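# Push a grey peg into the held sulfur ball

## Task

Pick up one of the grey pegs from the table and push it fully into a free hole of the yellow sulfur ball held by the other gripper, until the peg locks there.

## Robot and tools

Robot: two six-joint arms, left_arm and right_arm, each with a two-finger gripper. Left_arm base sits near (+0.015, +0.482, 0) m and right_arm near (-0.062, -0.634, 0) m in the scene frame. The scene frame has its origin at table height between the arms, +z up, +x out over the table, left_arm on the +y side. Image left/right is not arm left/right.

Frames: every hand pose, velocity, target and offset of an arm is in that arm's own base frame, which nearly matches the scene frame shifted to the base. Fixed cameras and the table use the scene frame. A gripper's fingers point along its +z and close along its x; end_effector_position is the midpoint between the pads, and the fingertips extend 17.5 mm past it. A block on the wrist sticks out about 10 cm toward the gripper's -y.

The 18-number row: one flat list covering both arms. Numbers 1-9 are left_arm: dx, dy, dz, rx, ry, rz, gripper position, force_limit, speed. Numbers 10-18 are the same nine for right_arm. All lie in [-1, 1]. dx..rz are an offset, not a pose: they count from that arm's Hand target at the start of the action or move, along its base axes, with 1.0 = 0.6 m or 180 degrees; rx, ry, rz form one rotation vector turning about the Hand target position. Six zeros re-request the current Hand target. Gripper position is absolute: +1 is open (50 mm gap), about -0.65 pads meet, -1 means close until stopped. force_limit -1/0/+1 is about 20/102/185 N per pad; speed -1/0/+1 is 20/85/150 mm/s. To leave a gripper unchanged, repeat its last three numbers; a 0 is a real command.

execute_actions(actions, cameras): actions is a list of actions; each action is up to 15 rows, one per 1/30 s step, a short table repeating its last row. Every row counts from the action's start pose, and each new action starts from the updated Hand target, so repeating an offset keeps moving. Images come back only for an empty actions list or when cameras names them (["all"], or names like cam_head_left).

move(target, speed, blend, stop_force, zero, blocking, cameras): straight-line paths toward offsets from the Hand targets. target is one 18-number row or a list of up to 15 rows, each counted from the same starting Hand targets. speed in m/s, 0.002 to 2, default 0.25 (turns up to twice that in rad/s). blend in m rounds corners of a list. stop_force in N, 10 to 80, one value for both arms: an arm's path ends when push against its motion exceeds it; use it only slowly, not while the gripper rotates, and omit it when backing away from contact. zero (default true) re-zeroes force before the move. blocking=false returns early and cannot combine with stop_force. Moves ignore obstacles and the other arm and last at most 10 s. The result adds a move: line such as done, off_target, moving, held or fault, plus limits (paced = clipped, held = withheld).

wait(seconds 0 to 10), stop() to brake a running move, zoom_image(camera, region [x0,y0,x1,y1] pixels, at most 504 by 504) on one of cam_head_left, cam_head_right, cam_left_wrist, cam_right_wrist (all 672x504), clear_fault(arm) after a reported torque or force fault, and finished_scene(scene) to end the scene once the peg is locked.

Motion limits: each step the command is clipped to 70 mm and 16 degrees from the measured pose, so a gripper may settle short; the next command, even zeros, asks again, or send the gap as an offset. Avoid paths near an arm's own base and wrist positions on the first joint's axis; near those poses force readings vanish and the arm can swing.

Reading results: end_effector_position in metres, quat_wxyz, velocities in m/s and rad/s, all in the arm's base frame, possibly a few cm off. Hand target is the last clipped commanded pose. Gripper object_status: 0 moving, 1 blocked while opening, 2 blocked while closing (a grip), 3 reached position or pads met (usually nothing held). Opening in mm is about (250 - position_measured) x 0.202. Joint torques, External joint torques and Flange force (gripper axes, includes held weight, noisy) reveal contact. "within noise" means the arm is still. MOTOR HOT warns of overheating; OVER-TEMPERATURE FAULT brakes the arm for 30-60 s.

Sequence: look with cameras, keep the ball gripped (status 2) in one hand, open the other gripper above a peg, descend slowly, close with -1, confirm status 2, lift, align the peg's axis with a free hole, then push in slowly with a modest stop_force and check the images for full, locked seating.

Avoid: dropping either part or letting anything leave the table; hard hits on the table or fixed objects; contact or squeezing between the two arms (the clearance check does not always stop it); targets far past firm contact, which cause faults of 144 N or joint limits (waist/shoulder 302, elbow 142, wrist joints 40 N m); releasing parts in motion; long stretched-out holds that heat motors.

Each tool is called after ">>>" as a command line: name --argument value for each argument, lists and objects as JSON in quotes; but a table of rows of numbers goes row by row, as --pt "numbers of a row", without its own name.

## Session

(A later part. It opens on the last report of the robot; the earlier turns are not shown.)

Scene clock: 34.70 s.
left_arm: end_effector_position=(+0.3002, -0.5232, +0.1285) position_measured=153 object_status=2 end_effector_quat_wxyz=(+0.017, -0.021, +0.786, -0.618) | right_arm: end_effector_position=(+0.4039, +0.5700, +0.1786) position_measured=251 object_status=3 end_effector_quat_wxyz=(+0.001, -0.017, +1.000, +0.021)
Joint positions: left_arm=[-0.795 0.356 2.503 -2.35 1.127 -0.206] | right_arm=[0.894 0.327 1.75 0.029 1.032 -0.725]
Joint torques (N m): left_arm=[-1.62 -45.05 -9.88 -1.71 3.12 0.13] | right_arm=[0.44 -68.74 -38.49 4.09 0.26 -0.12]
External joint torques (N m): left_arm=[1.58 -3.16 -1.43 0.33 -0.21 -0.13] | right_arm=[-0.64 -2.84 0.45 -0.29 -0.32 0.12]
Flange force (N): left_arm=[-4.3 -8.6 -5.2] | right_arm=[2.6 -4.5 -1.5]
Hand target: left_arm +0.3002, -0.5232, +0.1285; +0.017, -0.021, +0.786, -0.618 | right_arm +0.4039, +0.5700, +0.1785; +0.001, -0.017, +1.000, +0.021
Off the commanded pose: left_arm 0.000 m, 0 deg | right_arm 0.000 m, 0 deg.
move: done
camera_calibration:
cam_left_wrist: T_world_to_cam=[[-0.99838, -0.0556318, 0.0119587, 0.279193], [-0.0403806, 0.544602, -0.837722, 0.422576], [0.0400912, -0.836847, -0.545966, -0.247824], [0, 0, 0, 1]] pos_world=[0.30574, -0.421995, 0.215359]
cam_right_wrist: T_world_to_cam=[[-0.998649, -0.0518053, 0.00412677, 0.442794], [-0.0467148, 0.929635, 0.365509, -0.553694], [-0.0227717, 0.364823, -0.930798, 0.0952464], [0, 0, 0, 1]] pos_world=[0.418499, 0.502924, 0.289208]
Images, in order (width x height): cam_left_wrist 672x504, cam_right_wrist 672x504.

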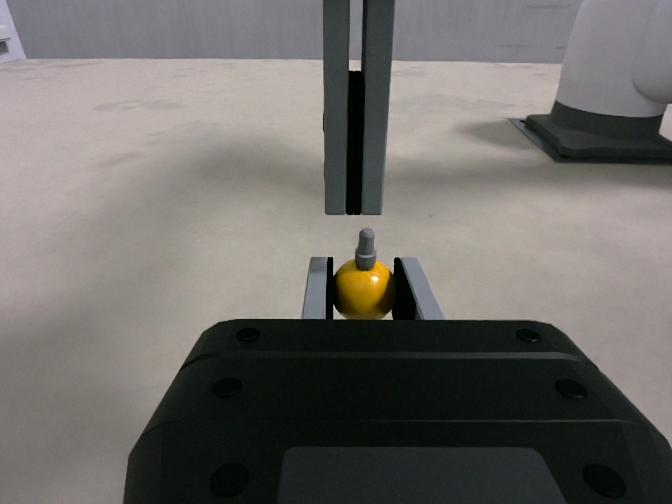

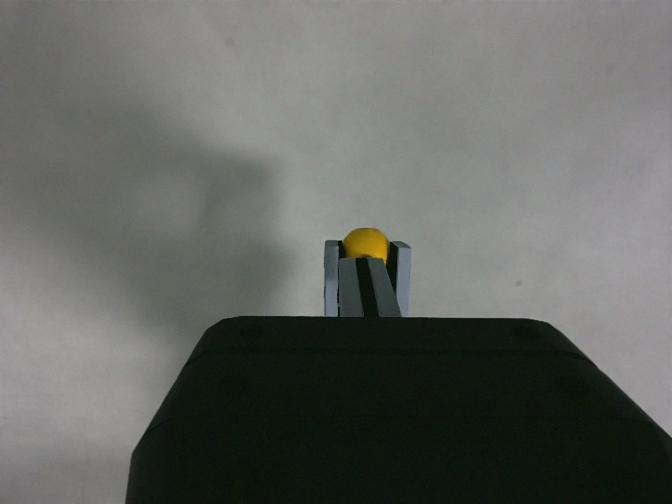

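>>> move --pt "0 0 0 0 0 0 -1 0 -1 0 0.0006 -0.0117 0 0 0 -1 -0.6 0" --pt "0 0 0 0 0 0 -1 0 -1 0 0.0014 -0.0333 0 0 0 -1 -0.6 0" --speed '[0.03, 0.008]' --stop_force 52 --cameras '["cam_left_wrist"]'

>>> move --target '[0,0,0,0,0,0,-1,0,-1,0,-0.002,0.05,0,0,0,-1,-0.6,0]' --speed 0.1 --cameras '["cam_left_wrist"]'

>>> zoom_image --camera "cam_left_wrist" --region '[330, 210, 400, 310]'

Scene clock: 36.83 s.
left_arm: end_effector_position=(+0.3002, -0.5232, +0.1284) position_measured=153 object_status=2 end_effector_quat_wxyz=(+0.016, -0.021, +0.786, -0.618) | right_arm: end_effector_position=(+0.4040, +0.5708, +0.1648) position_measured=251 object_status=3 end_effector_quat_wxyz=(+0.001, -0.017, +1.000, +0.021)
Joint positions: left_arm=[-0.795 0.356 2.503 -2.35 1.127 -0.206] | right_arm=[0.895 0.339 1.762 0.03 1.008 -0.725]
Joint torques (N m): left_arm=[-5.92 -82.69 -34.12 -4.08 23.69 0.18] | right_arm=[-0.33 -21.49 -10.04 3.28 -1.45 -0.07]
External joint torques (N m): left_arm=[5.91 34.43 22.62 2.67 -20.77 -0.18] | right_arm=[0.19 -51.19 -27.61 0.48 1.4 0.07]
Flange force (N): left_arm=[-10.6 50.6 4.9] | right_arm=[9.8 -9.5 -69.9]
Hand target: left_arm +0.3002, -0.5232, +0.1285; +0.017, -0.021, +0.786, -0.618 | right_arm +0.4040, +0.5708, +0.1648; +0.001, -0.017, +1.000, +0.021 (not the last commanded pose)
Off the commanded pose: left_arm 0.000 m, 0 deg | right_arm 0.006 m, 0 deg.
move: contact (right_arm); path passed 1 of 2 targets
camera_calibration:
cam_left_wrist: T_world_to_cam=[[-0.998384, -0.055521, 0.0121395, 0.279205], [-0.0404806, 0.544789, -0.837596, 0.422491], [0.0398907, -0.836733, -0.546156, -0.247784], [0, 0, 0, 1]] pos_world=[0.30574, -0.421995, 0.215159]
Images, in order (width x height): cam_left_wrist 672x504.

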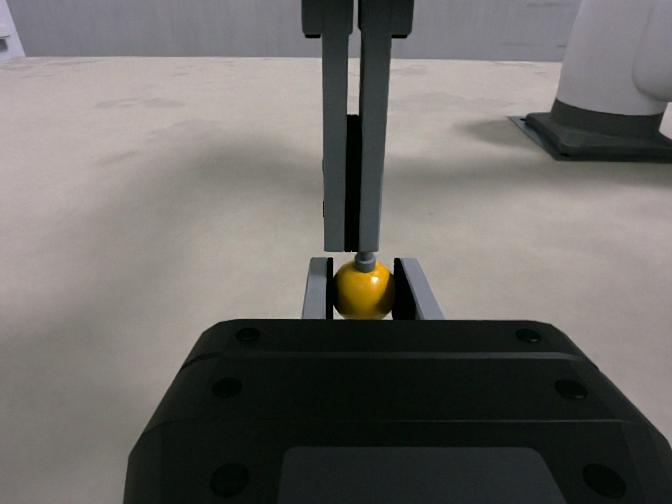

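Scene clock: 37.67 s.
left_arm: end_effector_position=(+0.3002, -0.5232, +0.1286) position_measured=153 object_status=2 end_effector_quat_wxyz=(+0.017, -0.021, +0.786, -0.618) | right_arm: end_effector_position=(+0.4040, +0.5696, +0.1947) position_measured=251 object_status=3 end_effector_quat_wxyz=(+0.001, -0.017, +1.000, +0.021)
Joint positions: left_arm=[-0.795 0.356 2.503 -2.35 1.127 -0.206] | right_arm=[0.894 0.313 1.736 0.029 1.06 -0.725]
Joint torques (N m): left_arm=[-1.64 -45.32 -9.66 -1.75 3.05 0.08] | right_arm=[0.38 -66.13 -38.55 4.05 -0.19 -0.12]
External joint torques (N m): left_arm=[1.67 -2.95 -1.75 0.35 -0.15 -0.08] | right_arm=[-0.37 -5.1 -0.12 -0.18 0.14 0.12]
Flange force (N): left_arm=[-5.0 -7.9 -4.8] | right_arm=[4.1 -5.7 -4.5]
Hand target: left_arm +0.3002, -0.5232, +0.1285; +0.017, -0.021, +0.786, -0.618 | right_arm +0.4040, +0.5696, +0.1948; +0.001, -0.017, +1.000, +0.021
Off the commanded pose: left_arm 0.000 m, 0 deg | right_arm 0.000 m, 0 deg.
move: done
camera_calibration:
cam_left_wrist: T_world_to_cam=[[-0.998384, -0.0555771, 0.0118753, 0.279235], [-0.040281, 0.544609, -0.837722, 0.422549], [0.0400908, -0.836847, -0.545967, -0.247824], [0, 0, 0, 1]] pos_world=[0.30574, -0.421995, 0.215359]
Images, in order (width x height): cam_left_wrist 672x504.

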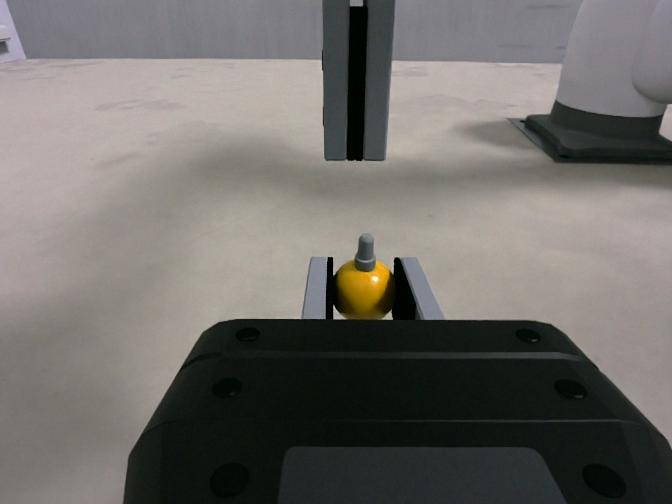

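Scaled by 5.040 from the camera's 672x504 image, which has a finer 960x720 frame.

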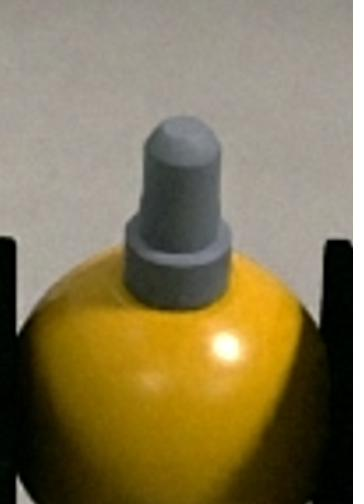

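>>> finished_scene --scene 2

The scene is finished: the task was done.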